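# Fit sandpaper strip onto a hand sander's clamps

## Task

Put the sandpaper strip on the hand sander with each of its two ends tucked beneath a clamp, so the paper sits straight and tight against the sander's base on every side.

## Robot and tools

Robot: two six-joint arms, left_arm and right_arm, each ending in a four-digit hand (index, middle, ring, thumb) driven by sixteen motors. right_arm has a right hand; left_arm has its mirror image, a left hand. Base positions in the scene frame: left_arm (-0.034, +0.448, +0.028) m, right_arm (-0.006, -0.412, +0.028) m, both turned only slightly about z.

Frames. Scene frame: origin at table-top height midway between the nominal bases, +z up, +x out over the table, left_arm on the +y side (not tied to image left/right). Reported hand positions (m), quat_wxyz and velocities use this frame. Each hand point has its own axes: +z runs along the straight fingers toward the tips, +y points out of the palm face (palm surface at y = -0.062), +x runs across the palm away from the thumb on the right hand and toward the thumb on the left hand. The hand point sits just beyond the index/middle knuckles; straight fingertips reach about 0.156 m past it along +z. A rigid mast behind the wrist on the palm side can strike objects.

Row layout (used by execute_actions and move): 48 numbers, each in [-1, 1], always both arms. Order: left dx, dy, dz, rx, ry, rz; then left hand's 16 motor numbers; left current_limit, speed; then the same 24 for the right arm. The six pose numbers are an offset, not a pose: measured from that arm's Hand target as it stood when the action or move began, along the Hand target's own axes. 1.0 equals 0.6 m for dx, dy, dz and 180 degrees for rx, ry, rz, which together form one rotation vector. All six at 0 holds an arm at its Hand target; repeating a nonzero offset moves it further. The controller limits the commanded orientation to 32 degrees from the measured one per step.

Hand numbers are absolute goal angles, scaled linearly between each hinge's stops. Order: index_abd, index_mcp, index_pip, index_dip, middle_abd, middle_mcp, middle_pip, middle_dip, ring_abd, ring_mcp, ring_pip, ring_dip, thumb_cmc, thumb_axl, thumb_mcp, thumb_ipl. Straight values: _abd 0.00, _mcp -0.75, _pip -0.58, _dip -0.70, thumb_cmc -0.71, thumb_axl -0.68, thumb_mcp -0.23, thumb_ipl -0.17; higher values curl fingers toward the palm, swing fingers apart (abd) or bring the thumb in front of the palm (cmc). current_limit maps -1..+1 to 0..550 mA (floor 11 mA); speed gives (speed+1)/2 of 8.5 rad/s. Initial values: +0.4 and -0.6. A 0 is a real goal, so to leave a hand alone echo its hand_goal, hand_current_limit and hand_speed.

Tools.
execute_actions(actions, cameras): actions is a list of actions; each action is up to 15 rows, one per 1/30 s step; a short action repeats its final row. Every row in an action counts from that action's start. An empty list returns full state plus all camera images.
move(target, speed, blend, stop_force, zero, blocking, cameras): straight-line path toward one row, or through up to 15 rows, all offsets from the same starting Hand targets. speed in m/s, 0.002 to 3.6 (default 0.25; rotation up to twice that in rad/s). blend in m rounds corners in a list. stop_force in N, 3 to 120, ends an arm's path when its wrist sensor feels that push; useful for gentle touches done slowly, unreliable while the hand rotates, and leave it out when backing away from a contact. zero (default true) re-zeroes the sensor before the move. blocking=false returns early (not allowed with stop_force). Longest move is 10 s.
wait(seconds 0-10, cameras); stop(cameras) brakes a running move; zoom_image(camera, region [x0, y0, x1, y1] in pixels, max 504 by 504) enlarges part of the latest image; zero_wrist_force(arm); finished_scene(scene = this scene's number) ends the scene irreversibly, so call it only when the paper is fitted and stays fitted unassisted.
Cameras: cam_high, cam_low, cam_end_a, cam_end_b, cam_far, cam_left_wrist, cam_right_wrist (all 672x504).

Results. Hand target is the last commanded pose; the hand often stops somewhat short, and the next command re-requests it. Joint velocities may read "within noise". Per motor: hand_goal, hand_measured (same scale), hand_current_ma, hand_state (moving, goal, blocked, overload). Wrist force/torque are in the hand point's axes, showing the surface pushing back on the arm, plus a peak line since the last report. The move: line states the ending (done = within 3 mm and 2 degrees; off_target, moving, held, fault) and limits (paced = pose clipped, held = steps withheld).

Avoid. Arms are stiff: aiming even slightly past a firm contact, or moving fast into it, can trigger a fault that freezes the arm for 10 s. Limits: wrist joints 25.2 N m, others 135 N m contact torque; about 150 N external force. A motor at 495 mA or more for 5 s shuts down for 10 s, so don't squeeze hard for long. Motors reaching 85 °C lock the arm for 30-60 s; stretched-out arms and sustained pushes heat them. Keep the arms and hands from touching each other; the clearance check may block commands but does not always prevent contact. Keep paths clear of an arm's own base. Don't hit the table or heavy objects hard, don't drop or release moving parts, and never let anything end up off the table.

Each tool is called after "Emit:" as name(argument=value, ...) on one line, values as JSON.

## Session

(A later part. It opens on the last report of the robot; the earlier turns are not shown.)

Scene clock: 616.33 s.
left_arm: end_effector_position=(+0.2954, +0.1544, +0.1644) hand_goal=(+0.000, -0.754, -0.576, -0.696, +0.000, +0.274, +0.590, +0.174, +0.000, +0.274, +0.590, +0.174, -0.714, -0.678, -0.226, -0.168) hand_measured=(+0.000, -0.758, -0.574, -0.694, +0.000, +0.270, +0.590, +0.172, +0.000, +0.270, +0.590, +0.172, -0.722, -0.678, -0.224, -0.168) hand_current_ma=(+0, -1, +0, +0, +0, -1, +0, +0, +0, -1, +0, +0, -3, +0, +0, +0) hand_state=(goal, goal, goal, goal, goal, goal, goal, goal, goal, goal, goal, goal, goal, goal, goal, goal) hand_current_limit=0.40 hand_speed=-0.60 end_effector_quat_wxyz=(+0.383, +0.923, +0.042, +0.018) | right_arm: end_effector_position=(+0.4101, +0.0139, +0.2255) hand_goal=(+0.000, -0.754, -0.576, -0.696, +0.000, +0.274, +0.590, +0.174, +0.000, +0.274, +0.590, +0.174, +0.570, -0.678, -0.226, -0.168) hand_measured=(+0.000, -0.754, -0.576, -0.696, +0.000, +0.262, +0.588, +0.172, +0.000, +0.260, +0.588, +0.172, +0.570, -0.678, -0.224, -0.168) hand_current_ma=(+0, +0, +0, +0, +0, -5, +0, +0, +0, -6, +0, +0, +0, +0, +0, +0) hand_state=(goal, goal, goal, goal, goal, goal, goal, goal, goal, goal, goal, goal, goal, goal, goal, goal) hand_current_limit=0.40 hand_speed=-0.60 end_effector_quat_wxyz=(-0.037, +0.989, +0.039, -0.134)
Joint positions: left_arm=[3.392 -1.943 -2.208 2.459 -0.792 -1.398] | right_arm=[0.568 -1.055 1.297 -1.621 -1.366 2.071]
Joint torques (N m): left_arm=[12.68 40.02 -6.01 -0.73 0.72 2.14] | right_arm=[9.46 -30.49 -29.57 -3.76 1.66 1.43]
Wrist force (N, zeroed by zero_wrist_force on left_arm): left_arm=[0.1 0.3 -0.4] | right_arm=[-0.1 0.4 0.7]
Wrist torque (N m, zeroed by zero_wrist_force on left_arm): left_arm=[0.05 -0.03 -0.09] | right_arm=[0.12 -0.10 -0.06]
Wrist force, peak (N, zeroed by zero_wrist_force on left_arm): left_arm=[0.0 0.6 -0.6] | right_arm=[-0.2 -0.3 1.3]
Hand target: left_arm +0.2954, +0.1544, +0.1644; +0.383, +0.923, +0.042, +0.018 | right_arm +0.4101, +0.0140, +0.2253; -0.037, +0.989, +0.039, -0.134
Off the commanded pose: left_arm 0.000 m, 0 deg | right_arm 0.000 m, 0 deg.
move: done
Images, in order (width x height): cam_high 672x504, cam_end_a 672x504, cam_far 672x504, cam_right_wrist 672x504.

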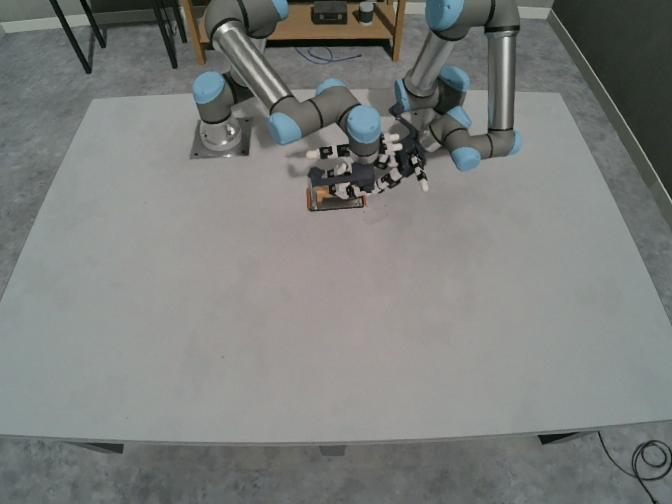

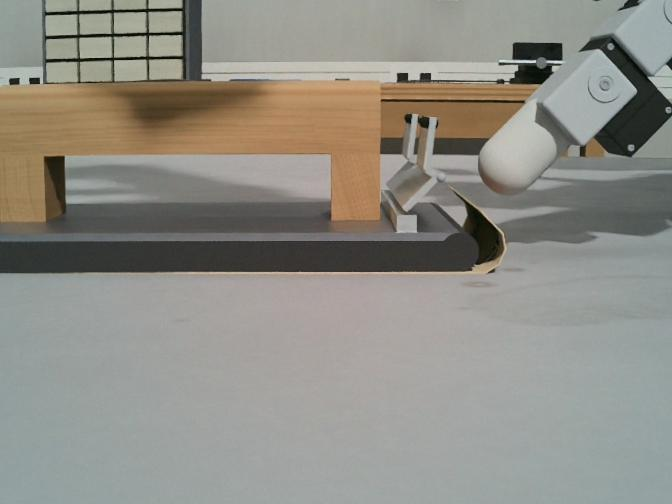

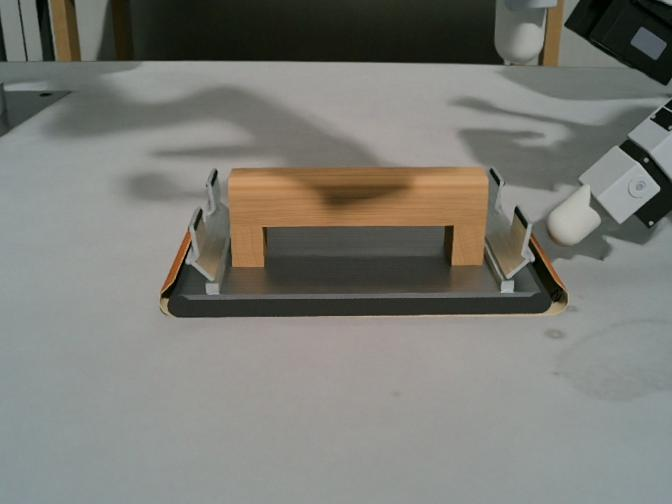

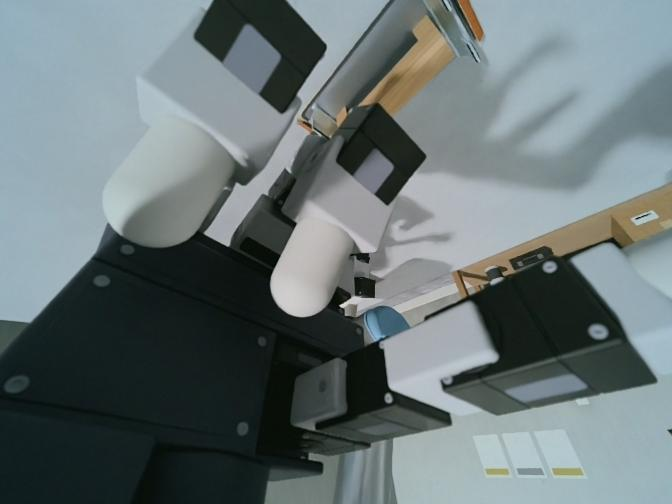

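Emit:
move(target=[[0,0,0,0,0,0, 0,-0.754,-0.576,-0.696, 0,0.274,0.590,0.174, 0,0.274,0.590,0.174, -0.714,-0.678,-0.226,-0.168, 0.4,-0.6, 0.024,0.0077,0.0881,0,0,0, 0,-0.754,-0.576,-0.696, 0,0.274,0.590,0.174, 0,0.274,0.590,0.174, 0.570,-0.678,-0.226,-0.168, 0.4,-0.6]], speed=0.06, cameras=["cam_high","cam_far","cam_end_a"])

Emit:
zoom_image(camera="cam_far", region=[450, 0, 672, 220])

Emit:
zoom_image(camera="cam_end_a", region=[360, 0, 672, 250])

Scene clock: 636.70 s.
left_arm: end_effector_position=(+0.2954, +0.1544, +0.1644) hand_goal=(+0.000, -0.754, -0.576, -0.696, +0.000, +0.274, +0.590, +0.174, +0.000, +0.274, +0.590, +0.174, -0.714, -0.678, -0.226, -0.168) hand_measured=(+0.000, -0.758, -0.574, -0.694, +0.000, +0.270, +0.590, +0.172, +0.000, +0.270, +0.590, +0.172, -0.722, -0.678, -0.224, -0.168) hand_current_ma=(+0, -1, +0, +0, +0, -1, +0, +0, +0, -1, +0, +0, -3, +0, +0, +0) hand_state=(goal, goal, goal, goal, goal, goal, goal, goal, goal, goal, goal, goal, goal, goal, goal, goal) hand_current_limit=0.40 hand_speed=-0.60 end_effector_quat_wxyz=(+0.383, +0.923, +0.042, +0.018) | right_arm: end_effector_position=(+0.4100, +0.0140, +0.1705) hand_goal=(+0.000, -0.754, -0.576, -0.696, +0.000, +0.274, +0.590, +0.174, +0.000, +0.274, +0.590, +0.174, +0.570, -0.678, -0.226, -0.168) hand_measured=(+0.000, -0.754, -0.576, -0.696, +0.000, +0.262, +0.588, +0.172, +0.000, +0.260, +0.588, +0.172, +0.570, -0.678, -0.224, -0.168) hand_current_ma=(+0, +0, +0, +0, +0, -5, +0, +0, +0, -6, +0, +0, +0, +0, +0, +0) hand_state=(goal, goal, goal, goal, goal, goal, goal, goal, goal, goal, goal, goal, goal, goal, goal, goal) hand_current_limit=0.40 hand_speed=-0.60 end_effector_quat_wxyz=(-0.037, +0.989, +0.039, -0.134)
Joint positions: left_arm=[3.392 -1.943 -2.208 2.459 -0.792 -1.398] | right_arm=[0.568 -1.015 1.381 -1.745 -1.366 2.071]
Joint torques (N m): left_arm=[12.06 38.83 -3.64 -0.91 0.94 1.79] | right_arm=[7.46 -32.12 -14.53 -3.33 1.48 0.47]
Wrist force (N, zeroed by zero_wrist_force on left_arm): left_arm=[-0.2 0.1 -0.4] | right_arm=[-0.1 -0.1 0.6]
Wrist torque (N m, zeroed by zero_wrist_force on left_arm): left_arm=[0.05 0.01 -0.12] | right_arm=[0.08 -0.07 -0.08]
Wrist force, peak (N, zeroed by zero_wrist_force on left_arm): left_arm=[-0.2 0.5 -0.5] | right_arm=[-0.2 -0.1 1.1]
Hand target: left_arm +0.2954, +0.1544, +0.1644; +0.383, +0.923, +0.042, +0.018 | right_arm +0.4100, +0.0140, +0.1703; -0.037, +0.989, +0.039, -0.134
Off the commanded pose: left_arm 0.000 m, 0 deg | right_arm 0.000 m, 0 deg.
move: done
Images, in order (width x height): cam_high 672x504, cam_end_a 672x504, cam_far 672x504.

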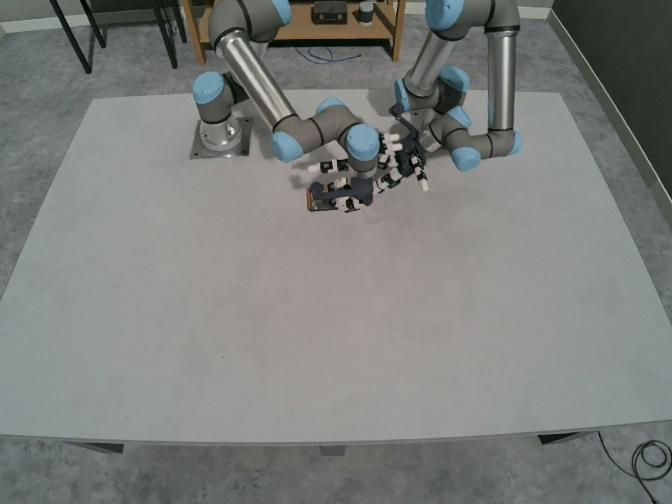

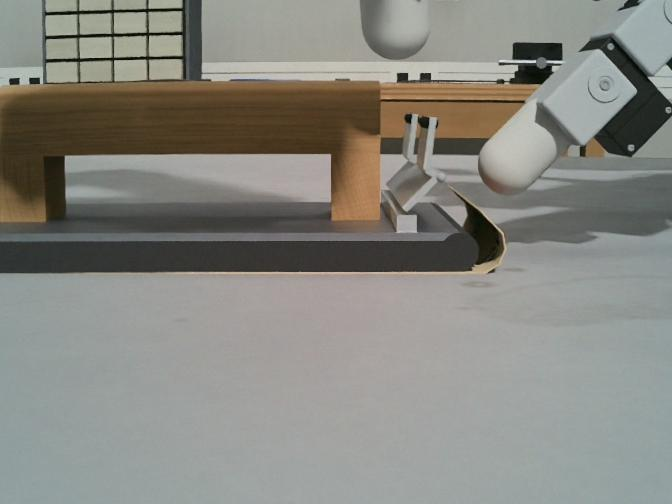

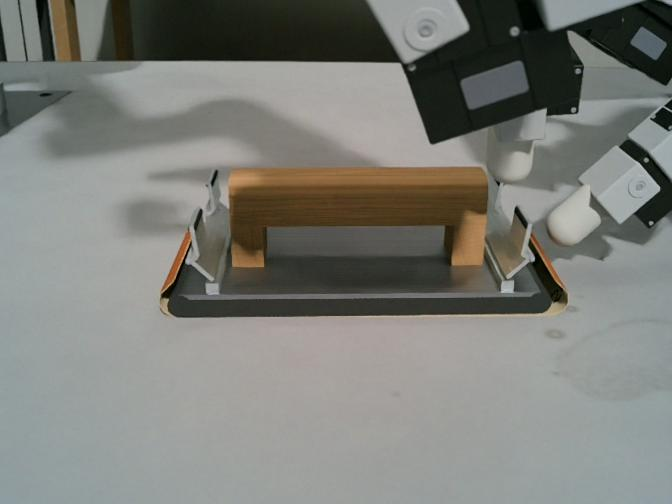

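Scaled by 2.270 from the camera's 672x504 image, which has a finer 960x720 frame.

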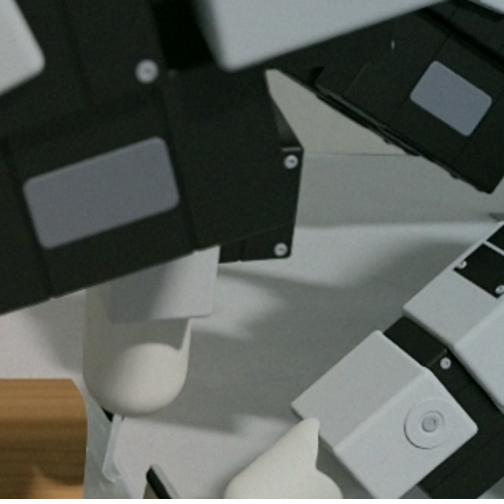

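Scaled by 1.615 from the camera's 672x504 image, which has a finer 960x720 frame.

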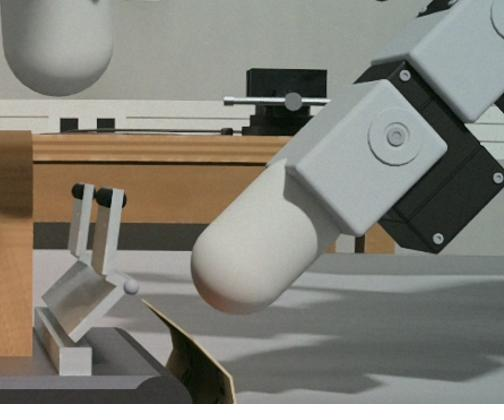

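Emit:
move(target=[[0,0,0,0,0,0, 0,-0.754,-0.576,-0.696, 0,0.274,0.590,0.174, 0,0.274,0.590,0.174, -0.714,-0.678,-0.226,-0.168, 0.4,-0.6, 0.0801,0.0058,-0.0223,0,0,0, 0,-0.754,-0.576,-0.696, 0,0.274,0.590,0.174, 0,0.274,0.590,0.174, 0.570,-0.678,-0.226,-0.168, 0.4,-0.6],[0,0,0,0,0,0, 0,-0.754,-0.576,-0.696, 0,0.274,0.590,0.174, 0,0.274,0.590,0.174, -0.714,-0.678,-0.226,-0.168, 0.4,-0.6, 0.0997,0.0121,0.0498,0,0,0, 0,-0.754,-0.576,-0.696, 0,0.274,0.590,0.174, 0,0.274,0.590,0.174, 0.570,-0.678,-0.226,-0.168, 0.4,-0.6]], speed=0.08, cameras=["cam_high","cam_far","cam_end_a"])

Emit:
zoom_image(camera="cam_far", region=[450, 140, 672, 360])

Emit:
zoom_image(camera="cam_high", region=[300, 140, 420, 230])

Scene clock: 664.30 s.
left_arm: end_effector_position=(+0.2954, +0.1544, +0.1644) hand_goal=(+0.000, -0.754, -0.576, -0.696, +0.000, +0.274, +0.590, +0.174, +0.000, +0.274, +0.590, +0.174, -0.714, -0.678, -0.226, -0.168) hand_measured=(+0.000, -0.758, -0.574, -0.694, +0.000, +0.270, +0.590, +0.172, +0.000, +0.270, +0.590, +0.172, -0.722, -0.678, -0.224, -0.168) hand_current_ma=(+0, -1, +0, +0, +0, -1, +0, +0, +0, -1, +0, +0, -3, +0, +0, +0) hand_state=(goal, goal, goal, goal, goal, goal, goal, goal, goal, goal, goal, goal, goal, goal, goal, goal) hand_current_limit=0.40 hand_speed=-0.60 end_effector_quat_wxyz=(+0.383, +0.923, +0.042, +0.018) | right_arm: end_effector_position=(+0.4600, +0.0139, +0.1254) hand_goal=(+0.000, -0.754, -0.576, -0.696, +0.000, +0.274, +0.590, +0.174, +0.000, +0.274, +0.590, +0.174, +0.570, -0.678, -0.226, -0.168) hand_measured=(+0.000, -0.754, -0.576, -0.696, +0.000, +0.262, +0.588, +0.172, +0.000, +0.260, +0.588, +0.172, +0.570, -0.678, -0.224, -0.168) hand_current_ma=(+0, +0, +0, +0, +0, -5, +0, +0, +0, -6, +0, +0, +0, +0, +0, +0) hand_state=(goal, goal, goal, goal, goal, goal, goal, goal, goal, goal, goal, goal, goal, goal, goal, goal) hand_current_limit=0.40 hand_speed=-0.60 end_effector_quat_wxyz=(-0.037, +0.989, +0.039, -0.134)
Joint positions: left_arm=[3.392 -1.943 -2.208 2.459 -0.792 -1.398] | right_arm=[0.529 -0.893 1.298 -1.776 -1.374 2.032]
Joint torques (N m): left_arm=[11.92 38.8 -4.76 -1.33 1.44 1.77] | right_arm=[-7.87 -34.36 -13.27 -3.56 -1.33 0.52]
Wrist force (N, zeroed by zero_wrist_force on left_arm): left_arm=[-0.2 0.3 -0.6] | right_arm=[0.0 0.0 0.5]
Wrist torque (N m, zeroed by zero_wrist_force on left_arm): left_arm=[0.09 0.01 -0.13] | right_arm=[0.10 -0.08 0.07]
Wrist force, peak (N, zeroed by zero_wrist_force on left_arm): left_arm=[0.4 0.4 -0.7] | right_arm=[0.1 0.1 1.2]
Hand target: left_arm +0.2954, +0.1544, +0.1644; +0.383, +0.923, +0.042, +0.018 | right_arm +0.4600, +0.0139, +0.1253; -0.037, +0.989, +0.039, -0.134
Off the commanded pose: left_arm 0.000 m, 0 deg | right_arm 0.000 m, 0 deg.
move: done
Images, in order (width x height): cam_high 672x504, cam_end_a 672x504, cam_far 672x504.

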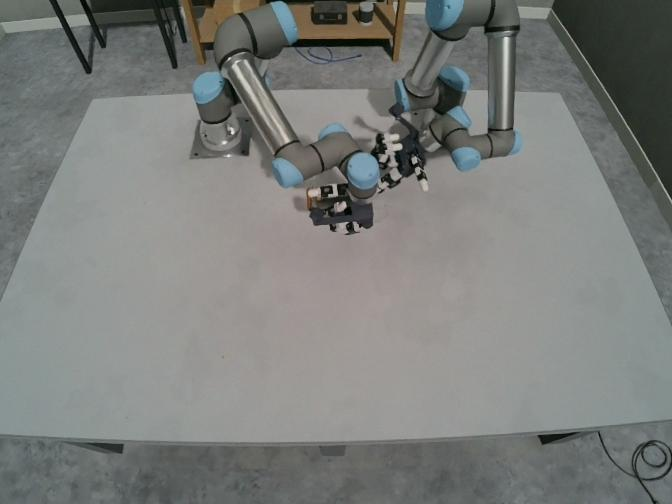

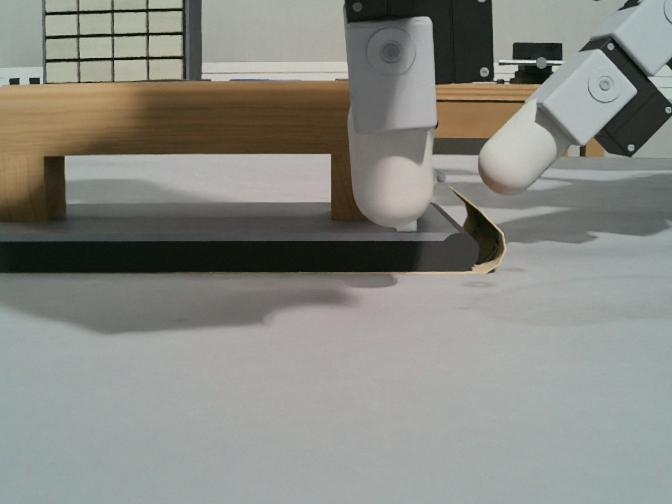

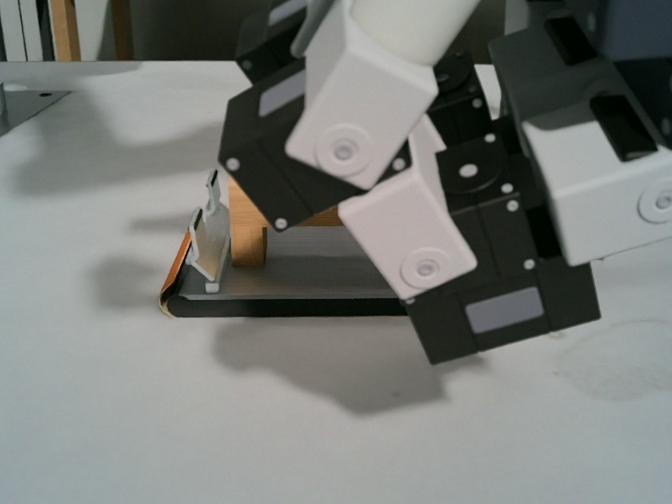

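Scaled by 2.270 from the camera's 672x504 image, which has a finer 960x720 frame.

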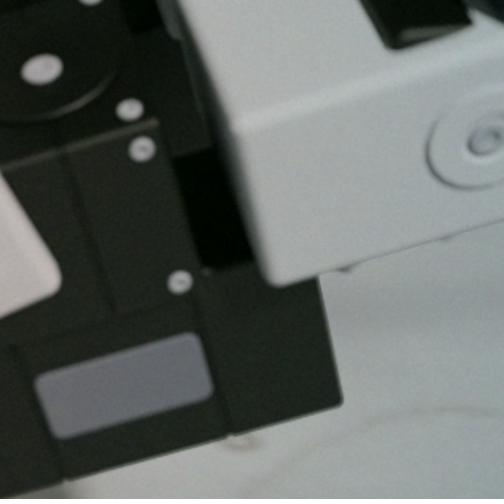

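Scaled by 4.200 from the camera's 672x504 image, which has a finer 960x720 frame.

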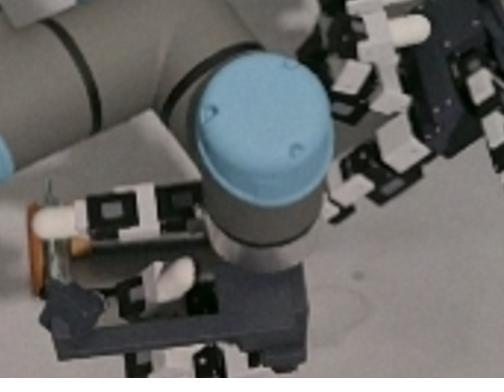

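Emit:
move(target=[[0,0,0,0,0,0, 0,-0.754,-0.576,-0.696, 0,0.274,0.590,0.174, 0,0.274,0.590,0.174, -0.714,-0.678,-0.226,-0.168, 0.4,-0.6, -0.0523,-0.0168,-0.1923,0,0,0, 0,-0.754,-0.576,-0.696, 0,0.274,0.590,0.174, 0,0.274,0.590,0.174, 0.570,-0.678,-0.226,-0.168, 0.4,-0.6],[0,0,0,0,0,0, 0,-0.754,-0.576,-0.696, 0,0.274,0.590,0.174, 0,0.274,0.590,0.174, -0.714,-0.678,-0.226,-0.168, 0.4,-0.6, -0.2928,-0.0568,-0.0672,0.0654,-0.0205,0.4787, 0,-0.754,-0.576,-0.696, 0,0.274,0.590,0.174, 0,0.274,0.590,0.174, 0.570,-0.678,-0.226,-0.168, 0.4,-0.6]], speed=0.2, cameras=["cam_high","cam_far","cam_end_a"])

Emit:
zoom_image(camera="cam_far", region=[450, 0, 672, 220])

Emit:
zoom_image(camera="cam_high", region=[300, 120, 440, 225])

Scene clock: 696.63 s.
left_arm: end_effector_position=(+0.2954, +0.1544, +0.1644) hand_goal=(+0.000, -0.754, -0.576, -0.696, +0.000, +0.274, +0.590, +0.174, +0.000, +0.274, +0.590, +0.174, -0.714, -0.678, -0.226, -0.168) hand_measured=(+0.000, -0.758, -0.574, -0.694, +0.000, +0.270, +0.590, +0.172, +0.000, +0.270, +0.590, +0.172, -0.722, -0.678, -0.224, -0.168) hand_current_ma=(+0, -1, +0, +0, +0, -1, +0, +0, +0, -1, +0, +0, -3, +0, +0, +0) hand_state=(goal, goal, goal, goal, goal, goal, goal, goal, goal, goal, goal, goal, goal, goal, goal, goal) hand_current_limit=0.40 hand_speed=-0.60 end_effector_quat_wxyz=(+0.383, +0.923, +0.042, +0.018) | right_arm: end_effector_position=(+0.2997, +0.0299, +0.2131) hand_goal=(+0.000, -0.754, -0.576, -0.696, +0.000, +0.274, +0.590, +0.174, +0.000, +0.274, +0.590, +0.174, +0.570, -0.678, -0.226, -0.168) hand_measured=(+0.000, -0.754, -0.576, -0.696, +0.000, +0.262, +0.588, +0.172, +0.000, +0.260, +0.588, +0.172, +0.570, -0.678, -0.224, -0.168) hand_current_ma=(+0, +0, +0, +0, +0, -5, +0, +0, +0, -6, +0, +0, +0, +0, +0, +0) hand_state=(goal, goal, goal, goal, goal, goal, goal, goal, goal, goal, goal, goal, goal, goal, goal, goal) hand_current_limit=0.40 hand_speed=-0.60 end_effector_quat_wxyz=(-0.026, +0.737, -0.657, -0.155)
Joint positions: left_arm=[3.392 -1.943 -2.208 2.459 -0.792 -1.398] | right_arm=[0.448 -1.303 1.788 -1.992 -1.261 3.497]
Joint torques (N m): left_arm=[13.09 38.52 -4.21 -1.27 2.01 1.58] | right_arm=[-8.96 -41.83 -13.53 -3.88 -0.9 1.67]
Wrist force (N, zeroed by zero_wrist_force on left_arm): left_arm=[-0.2 0.3 -0.3] | right_arm=[-0.1 -0.2 0.4]
Wrist torque (N m, zeroed by zero_wrist_force on left_arm): left_arm=[0.07 0.01 -0.13] | right_arm=[0.05 -0.04 -0.05]
Wrist force, peak (N, zeroed by zero_wrist_force on left_arm): left_arm=[0.4 0.3 -0.6] | right_arm=[0.1 0.2 2.0]
Hand target: left_arm +0.2954, +0.1544, +0.1644; +0.383, +0.923, +0.042, +0.018 | right_arm +0.2997, +0.0299, +0.2131; -0.026, +0.737, -0.658, -0.155
Off the commanded pose: left_arm 0.000 m, 0 deg | right_arm 0.000 m, 0 deg.
move: done
Images, in order (width x height): cam_high 672x504, cam_end_a 672x504, cam_far 672x504.

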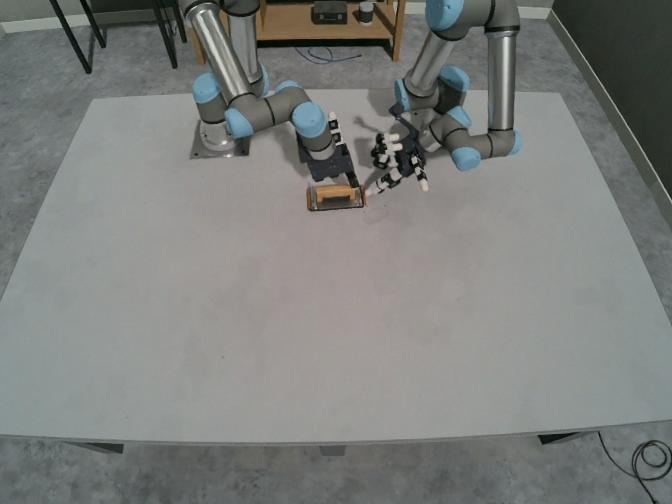

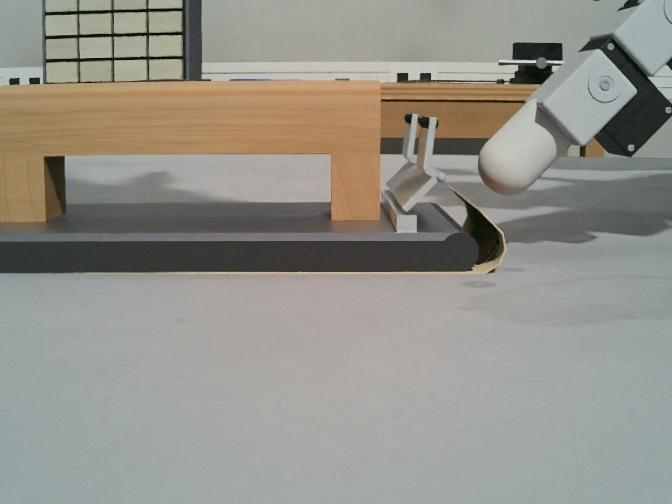

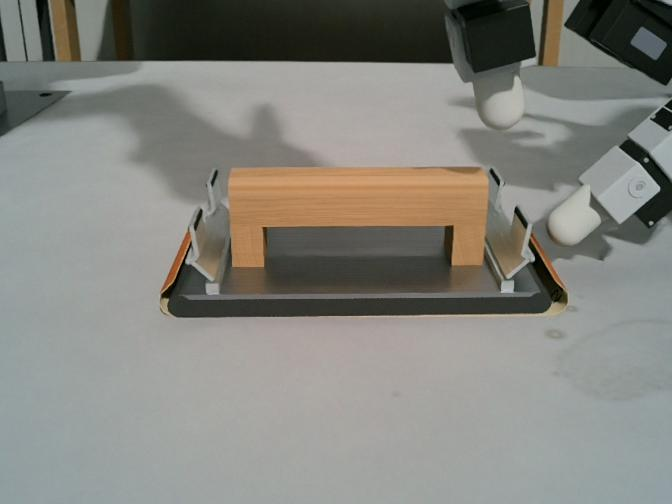

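Scaled by 2.270 from the camera's 672x504 image, which has a finer 960x720 frame.

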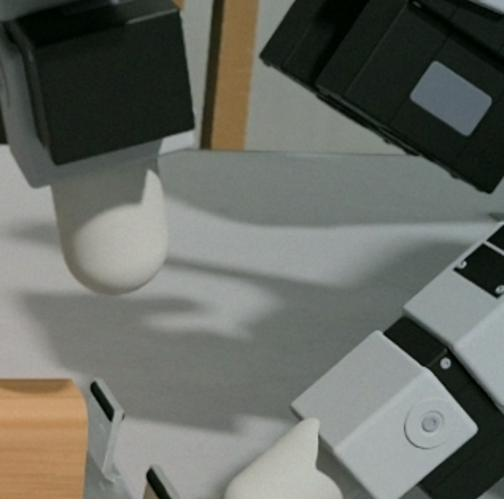

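Scaled by 3.600 from the camera's 672x504 image, which has a finer 960x720 frame.

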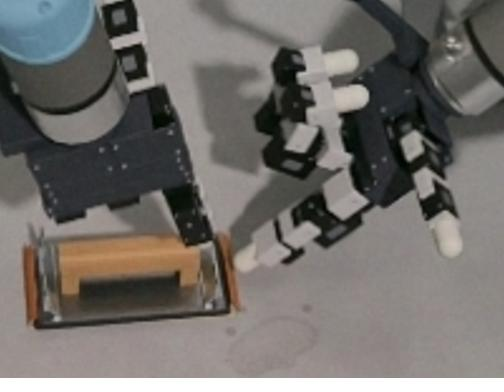

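Emit:
move(target=[[0,0,0,0,0,0, 0,-0.754,-0.576,-0.696, 0,0.274,0.590,0.174, 0,0.274,0.590,0.174, -0.714,-0.678,-0.226,-0.168, 0.4,-0.6, 0.011,-0.0068,0.0396,0,0,0, 0,-0.754,-0.576,-0.696, 0,0.274,0.590,0.174, 0,0.274,0.590,0.174, 0.570,-0.678,-0.226,-0.168, 0.4,-0.6]], speed=0.06, cameras=["cam_high","cam_far","cam_end_a"])

Emit:
zoom_image(camera="cam_far", region=[450, 60, 672, 280])

Emit:
zoom_image(camera="cam_end_a", region=[310, 0, 560, 250])

Emit:
zoom_image(camera="cam_high", region=[300, 140, 420, 225])

Scene clock: 706.07 s.
left_arm: end_effector_position=(+0.2954, +0.1544, +0.1644) hand_goal=(+0.000, -0.754, -0.576, -0.696, +0.000, +0.274, +0.590, +0.174, +0.000, +0.274, +0.590, +0.174, -0.714, -0.678, -0.226, -0.168) hand_measured=(+0.000, -0.758, -0.574, -0.694, +0.000, +0.270, +0.590, +0.172, +0.000, +0.270, +0.590, +0.172, -0.722, -0.678, -0.224, -0.168) hand_current_ma=(+0, -1, +0, +0, +0, -1, +0, +0, +0, -1, +0, +0, -3, +0, +0, +0) hand_state=(goal, goal, goal, goal, goal, goal, goal, goal, goal, goal, goal, goal, goal, goal, goal, goal) hand_current_limit=0.40 hand_speed=-0.60 end_effector_quat_wxyz=(+0.383, +0.923, +0.042, +0.018) | right_arm: end_effector_position=(+0.2997, +0.0298, +0.1882) hand_goal=(+0.000, -0.754, -0.576, -0.696, +0.000, +0.274, +0.590, +0.174, +0.000, +0.274, +0.590, +0.174, +0.570, -0.678, -0.226, -0.168) hand_measured=(+0.000, -0.754, -0.576, -0.696, +0.000, +0.262, +0.588, +0.172, +0.000, +0.260, +0.588, +0.172, +0.570, -0.678, -0.224, -0.168) hand_current_ma=(+0, +0, +0, +0, +0, -5, +0, +0, +0, -6, +0, +0, +0, +0, +0, +0) hand_state=(goal, goal, goal, goal, goal, goal, goal, goal, goal, goal, goal, goal, goal, goal, goal, goal) hand_current_limit=0.40 hand_speed=-0.60 end_effector_quat_wxyz=(-0.026, +0.737, -0.658, -0.155)
Joint positions: left_arm=[3.392 -1.943 -2.208 2.459 -0.792 -1.398] | right_arm=[0.448 -1.273 1.821 -2.055 -1.261 3.497]
Joint torques (N m): left_arm=[11.19 41.04 -4.23 -1.16 2.18 1.74] | right_arm=[-7.03 -20.48 -11.12 -4.07 0.85 1.1]
Wrist force (N, zeroed by zero_wrist_force on left_arm): left_arm=[-0.2 0.0 -0.3] | right_arm=[-0.5 -0.6 0.4]
Wrist torque (N m, zeroed by zero_wrist_force on left_arm): left_arm=[0.02 0.02 -0.12] | right_arm=[0.03 0.01 -0.09]
Wrist force, peak (N, zeroed by zero_wrist_force on left_arm): left_arm=[0.0 0.5 -0.6] | right_arm=[0.3 -0.3 1.2]
Hand target: left_arm +0.2954, +0.1544, +0.1644; +0.383, +0.923, +0.042, +0.018 | right_arm +0.2996, +0.0299, +0.1881; -0.026, +0.737, -0.658, -0.155
Off the commanded pose: left_arm 0.000 m, 0 deg | right_arm 0.000 m, 0 deg.
move: done
Images, in order (width x height): cam_high 672x504, cam_end_a 672x504, cam_far 672x504.

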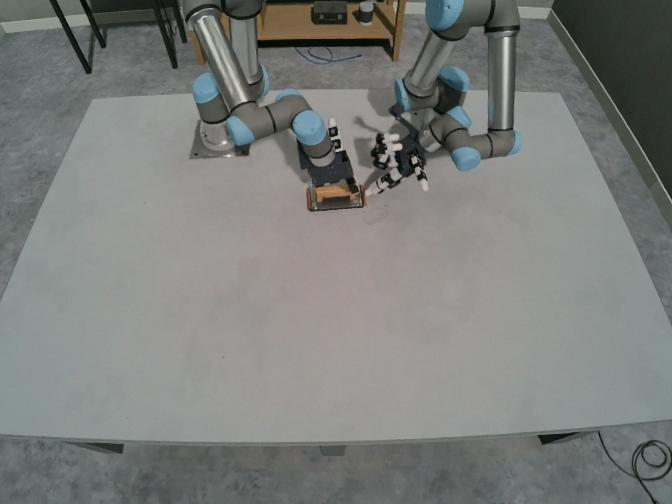

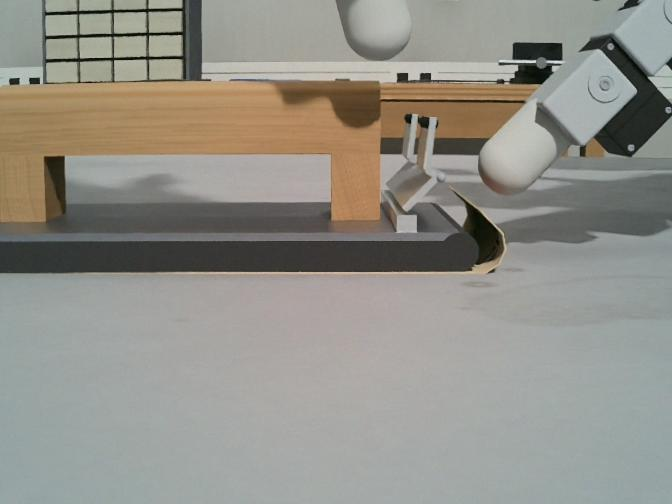

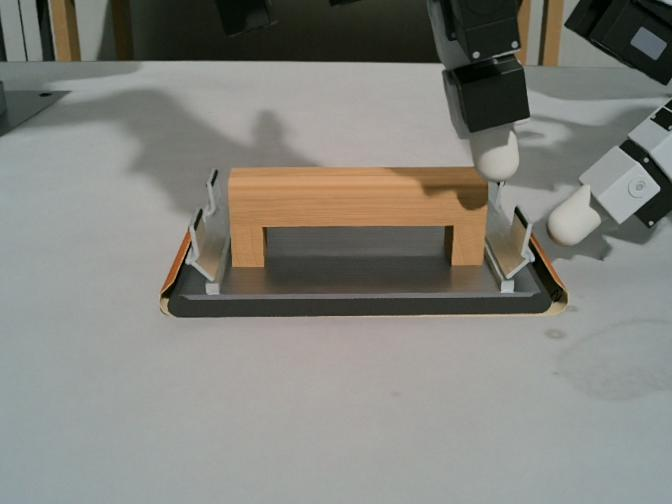

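Scaled by 2.270 from the camera's 672x504 image, which has a finer 960x720 frame.

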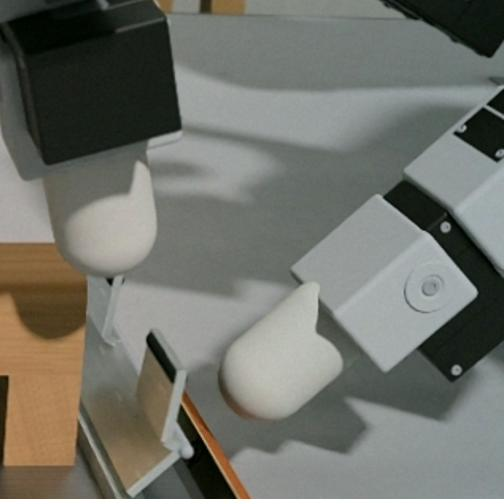

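Scaled by 2.016 from the camera's 672x504 image, which has a finer 960x720 frame.

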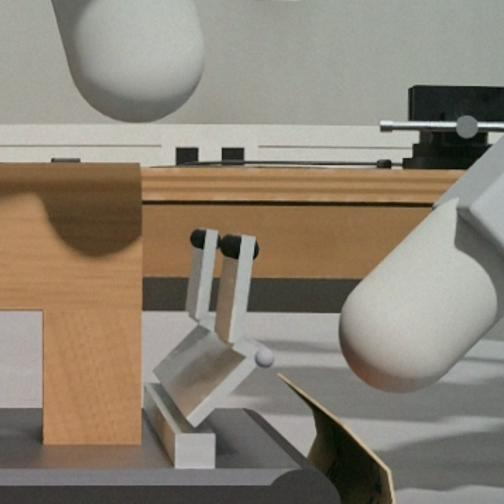

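Scaled by 4.200 from the camera's 672x504 image, which has a finer 960x720 frame.

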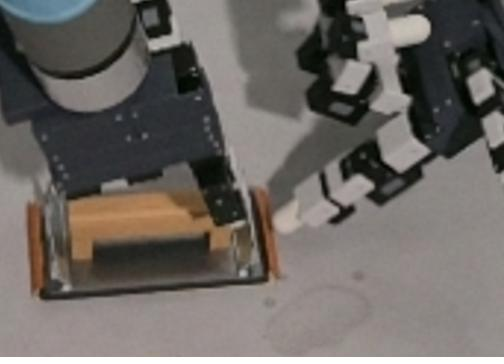

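Emit:
zoom_image(camera="cam_high", region=[335, 170, 385, 215])

Scaled by 10.080 from the camera's 672x504 image, which has a finer 960x720 frame.

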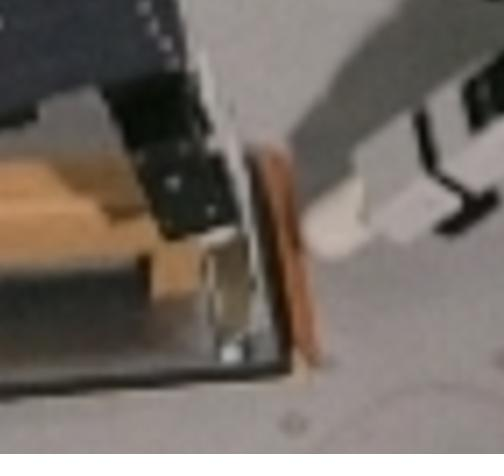

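Emit:
zero_wrist_force(arm="left_arm")

Emit:
move(target=[[0,0.0048,0.0202,0,0,0, 0,-0.754,-0.576,-0.696, 0,0.274,0.590,0.174, 0,0.274,0.590,0.174, -0.714,-0.678,-0.226,-0.168, 0.4,-0.6, 0,0,0,0,0,0, 0,-0.754,-0.576,-0.696, 0,0.274,0.590,0.174, 0,0.274,0.590,0.174, 0.570,-0.678,-0.226,-0.168, 0.4,-0.6],[0,-0.001,0.0308,0,0,0, 0,-0.754,-0.576,-0.696, 0,0.274,0.590,0.174, 0,0.274,0.590,0.174, -0.714,-0.678,-0.226,-0.168, 0.4,-0.6, 0,0,0,0,0,0, 0,-0.754,-0.576,-0.696, 0,0.274,0.590,0.174, 0,0.274,0.590,0.174, 0.570,-0.678,-0.226,-0.168, 0.4,-0.6]], speed=0.015, stop_force=4, cameras=["cam_high","cam_far","cam_end_a"])

Emit:
zoom_image(camera="cam_far", region=[450, 110, 672, 330])

Emit:
zoom_image(camera="cam_end_a", region=[330, 50, 580, 300])

Wrist force sensor zeroed.

Scene clock: 739.20 s.
left_arm: end_effector_position=(+0.2965, +0.1425, +0.1531) hand_goal=(+0.000, -0.754, -0.576, -0.696, +0.000, +0.274, +0.590, +0.174, +0.000, +0.274, +0.590, +0.174, -0.714, -0.678, -0.226, -0.168) hand_measured=(+0.000, -0.746, -0.572, -0.694, +0.000, +0.270, +0.590, +0.172, +0.000, +0.270, +0.590, +0.172, -0.722, -0.678, -0.224, -0.168) hand_current_ma=(+0, +3, +1, +0, +0, -1, +0, +0, +0, -1, +0, +0, -3, +0, +0, +0) hand_state=(goal, goal, goal, goal, goal, goal, goal, goal, goal, goal, goal, goal, goal, goal, goal, goal) hand_current_limit=0.40 hand_speed=-0.60 end_effector_quat_wxyz=(+0.383, +0.923, +0.042, +0.018) | right_arm: end_effector_position=(+0.2996, +0.0299, +0.1881) hand_goal=(+0.000, -0.754, -0.576, -0.696, +0.000, +0.274, +0.590, +0.174, +0.000, +0.274, +0.590, +0.174, +0.570, -0.678, -0.226, -0.168) hand_measured=(+0.000, -0.754, -0.576, -0.696, +0.000, +0.262, +0.588, +0.172, +0.000, +0.260, +0.588, +0.172, +0.570, -0.678, -0.224, -0.168) hand_current_ma=(+0, +0, +0, +0, +0, -5, +0, +0, +0, -6, +0, +0, +0, +0, +0, +0) hand_state=(goal, goal, goal, goal, goal, goal, goal, goal, goal, goal, goal, goal, goal, goal, goal, goal) hand_current_limit=0.40 hand_speed=-0.60 end_effector_quat_wxyz=(-0.026, +0.737, -0.658, -0.155)
Joint positions: left_arm=[3.347 -1.969 -2.197 2.517 -0.787 -1.461] | right_arm=[0.448 -1.273 1.821 -2.055 -1.261 3.497]
Joint torques (N m): left_arm=[12.54 40.19 15.52 -4.21 0.08 1.62] | right_arm=[6.2 -21.38 -12.47 -4.07 1.84 1.57]
Wrist force (N, zeroed by zero_wrist_force on left_arm): left_arm=[0.1 0.5 -0.9] | right_arm=[-0.2 -0.4 0.6]
Wrist torque (N m, zeroed by zero_wrist_force on left_arm): left_arm=[0.08 0.00 0.04] | right_arm=[0.03 -0.03 -0.06]
Wrist force, peak (N, zeroed by zero_wrist_force on left_arm): left_arm=[0.0 1.1 -6.4] | right_arm=[-0.2 -0.8 0.9]
Hand target: left_arm +0.2964, +0.1425, +0.1531; +0.383, +0.923, +0.042, +0.018 (not the last commanded pose) | right_arm +0.2996, +0.0299, +0.1881; -0.026, +0.737, -0.658, -0.155
Off the commanded pose: left_arm 0.002 m, 0 deg | right_arm 0.000 m, 0 deg.
move: contact (left_arm); path passed 1 of 2 targets
Images, in order (width x height): cam_high 672x504, cam_end_a 672x504, cam_far 672x504.

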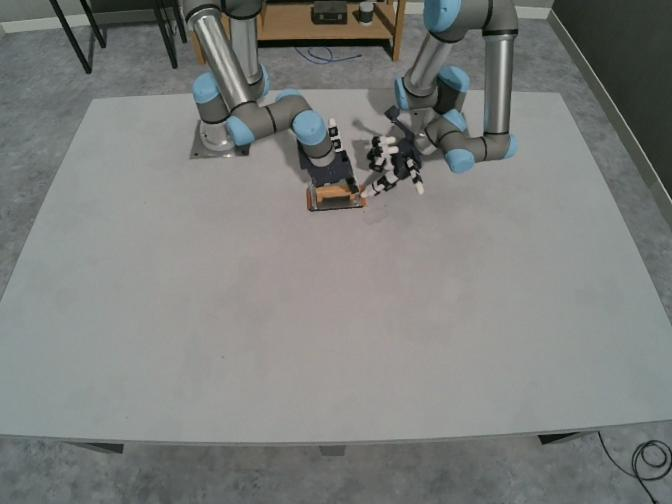

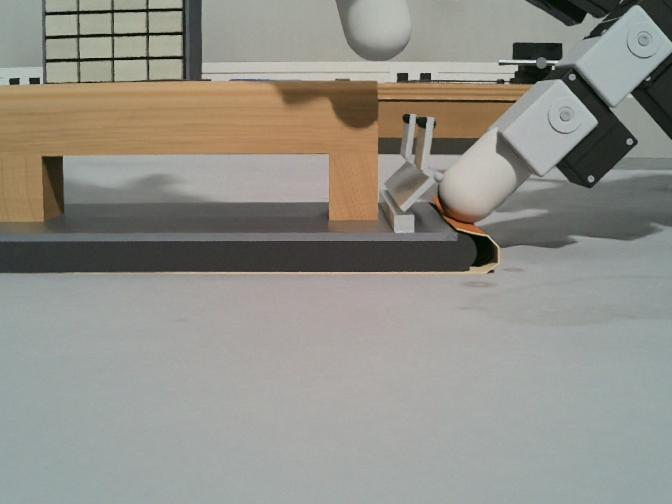

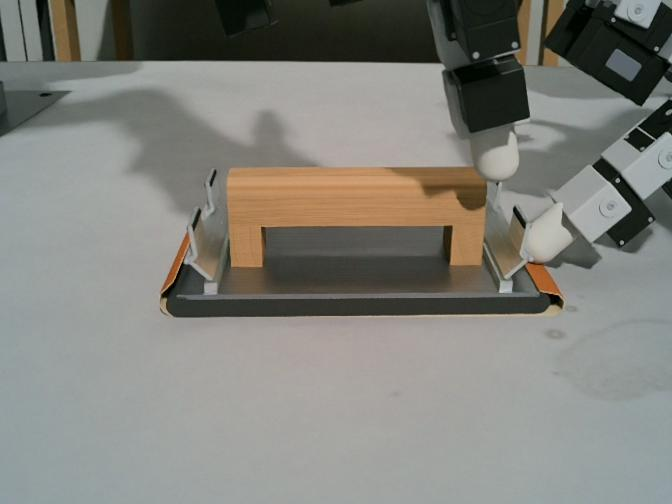

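Scaled by 2.270 from the camera's 672x504 image, which has a finer 960x720 frame.

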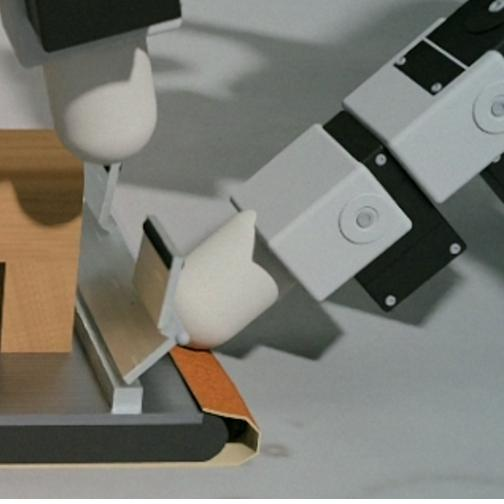

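Scaled by 2.016 from the camera's 672x504 image, which has a finer 960x720 frame.

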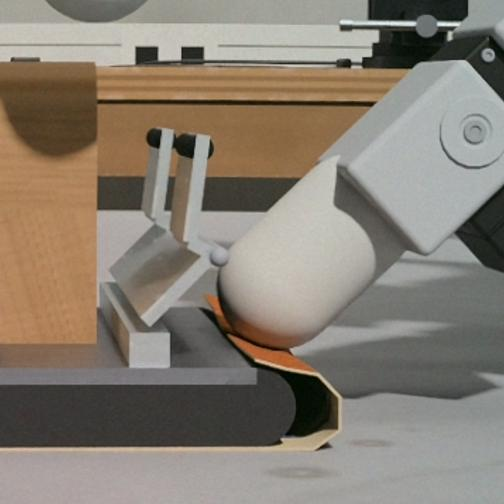

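Emit:
zero_wrist_force(arm="right_arm")

Emit:
move(target=[[0,0,0,0,0,0, 0,-0.754,-0.576,-0.696, 0,0.274,0.590,0.174, 0,0.274,0.590,0.174, -0.714,-0.678,-0.226,-0.168, 0.4,-0.6, 0.0099,-0.0117,0.0478,0,0,0, 0,-0.754,-0.576,-0.696, 0,0.274,0.590,0.174, 0,0.274,0.590,0.174, 0.570,-0.678,-0.226,-0.168, 0.4,-0.6]], speed=0.03, stop_force=4, cameras=["cam_high","cam_far","cam_end_a"])

Emit:
zoom_image(camera="cam_far", region=[450, 110, 672, 330])

Emit:
zoom_image(camera="cam_end_a", region=[330, 50, 580, 300])

Wrist force sensor zeroed.

Scene clock: 749.03 s.
left_arm: end_effector_position=(+0.2965, +0.1425, +0.1531) hand_goal=(+0.000, -0.754, -0.576, -0.696, +0.000, +0.274, +0.590, +0.174, +0.000, +0.274, +0.590, +0.174, -0.714, -0.678, -0.226, -0.168) hand_measured=(+0.000, -0.746, -0.572, -0.694, +0.000, +0.270, +0.590, +0.172, +0.000, +0.270, +0.590, +0.172, -0.722, -0.678, -0.224, -0.168) hand_current_ma=(+0, +3, +1, +0, +0, -1, +0, +0, +0, -1, +0, +0, -3, +0, +0, +0) hand_state=(goal, goal, goal, goal, goal, goal, goal, goal, goal, goal, goal, goal, goal, goal, goal, goal) hand_current_limit=0.40 hand_speed=-0.60 end_effector_quat_wxyz=(+0.383, +0.923, +0.042, +0.018) | right_arm: end_effector_position=(+0.3015, +0.0320, +0.1581) hand_goal=(+0.000, -0.754, -0.576, -0.696, +0.000, +0.274, +0.590, +0.174, +0.000, +0.274, +0.590, +0.174, +0.570, -0.678, -0.226, -0.168) hand_measured=(+0.000, -0.754, -0.576, -0.696, +0.000, +0.262, +0.588, +0.172, +0.000, +0.260, +0.588, +0.172, +0.570, -0.678, -0.224, -0.168) hand_current_ma=(+0, +0, +0, +0, +0, -5, +0, +0, +0, -6, +0, +0, +0, +0, +0, +0) hand_state=(goal, goal, goal, goal, goal, goal, goal, goal, goal, goal, goal, goal, goal, goal, goal, goal) hand_current_limit=0.40 hand_speed=-0.60 end_effector_quat_wxyz=(-0.026, +0.737, -0.658, -0.155)
Joint positions: left_arm=[3.347 -1.969 -2.197 2.517 -0.787 -1.461] | right_arm=[0.45 -1.227 1.848 -2.129 -1.261 3.499]
Joint torques (N m): left_arm=[11.12 40.72 2.83 -3.74 0.05 1.86] | right_arm=[9.26 -21.76 -11.98 -3.88 2.21 1.34]
Wrist force (N, zeroed by zero_wrist_force): left_arm=[0.0 1.0 -1.7] | right_arm=[0.0 0.2 -0.4]
Wrist torque (N m, zeroed by zero_wrist_force): left_arm=[0.12 0.01 0.03] | right_arm=[0.03 0.00 0.02]
Wrist force, peak (N, zeroed by zero_wrist_force): left_arm=[-0.1 1.4 -2.1] | right_arm=[-0.6 0.3 -0.1]
Hand target: left_arm +0.2964, +0.1425, +0.1531; +0.383, +0.923, +0.042, +0.018 | right_arm +0.3015, +0.0320, +0.1581; -0.026, +0.737, -0.658, -0.155
Off the commanded pose: left_arm 0.000 m, 0 deg | right_arm 0.000 m, 0 deg.
move: done
Images, in order (width x height): cam_high 672x504, cam_end_a 672x504, cam_far 672x504.

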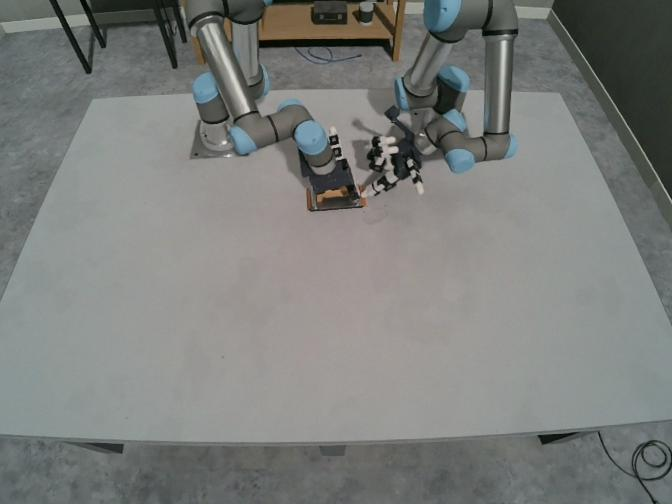

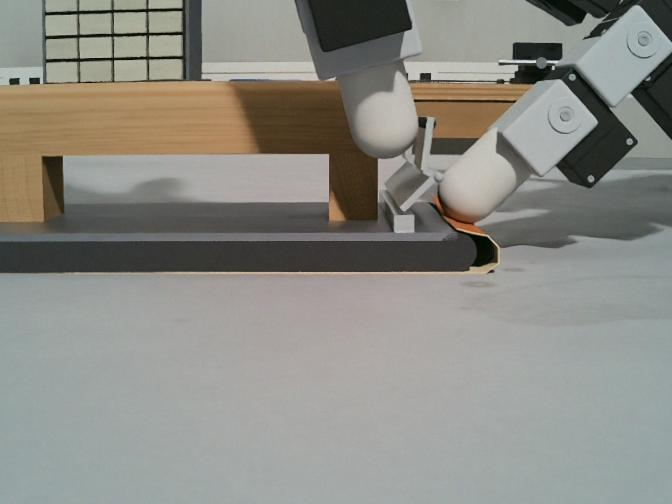

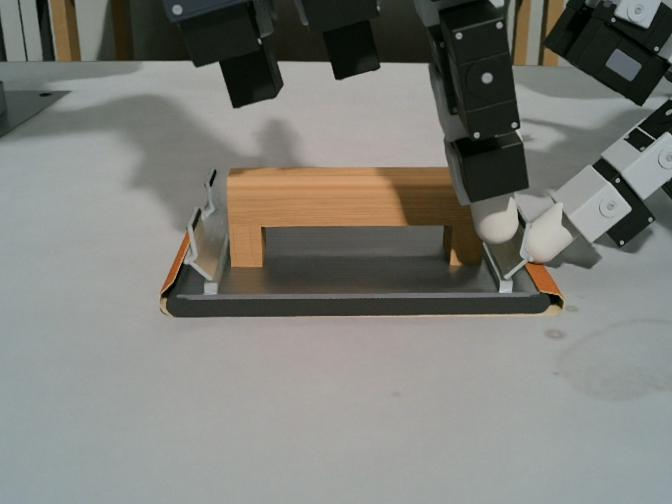

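Scaled by 2.270 from the camera's 672x504 image, which has a finer 960x720 frame.

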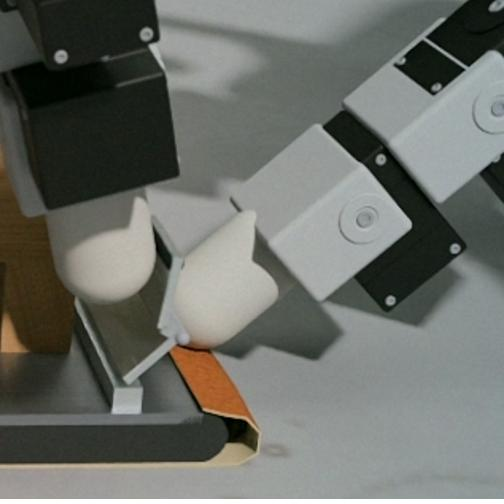

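Scaled by 2.016 from the camera's 672x504 image, which has a finer 960x720 frame.

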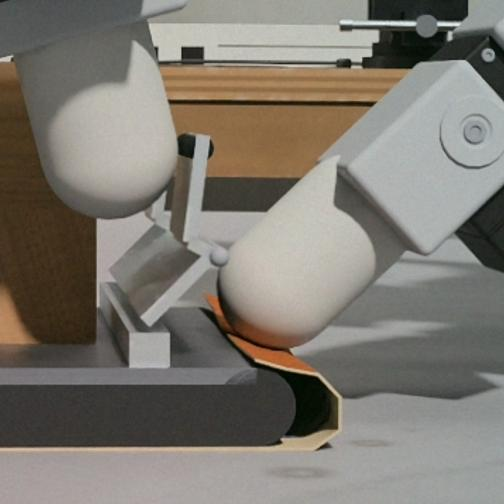

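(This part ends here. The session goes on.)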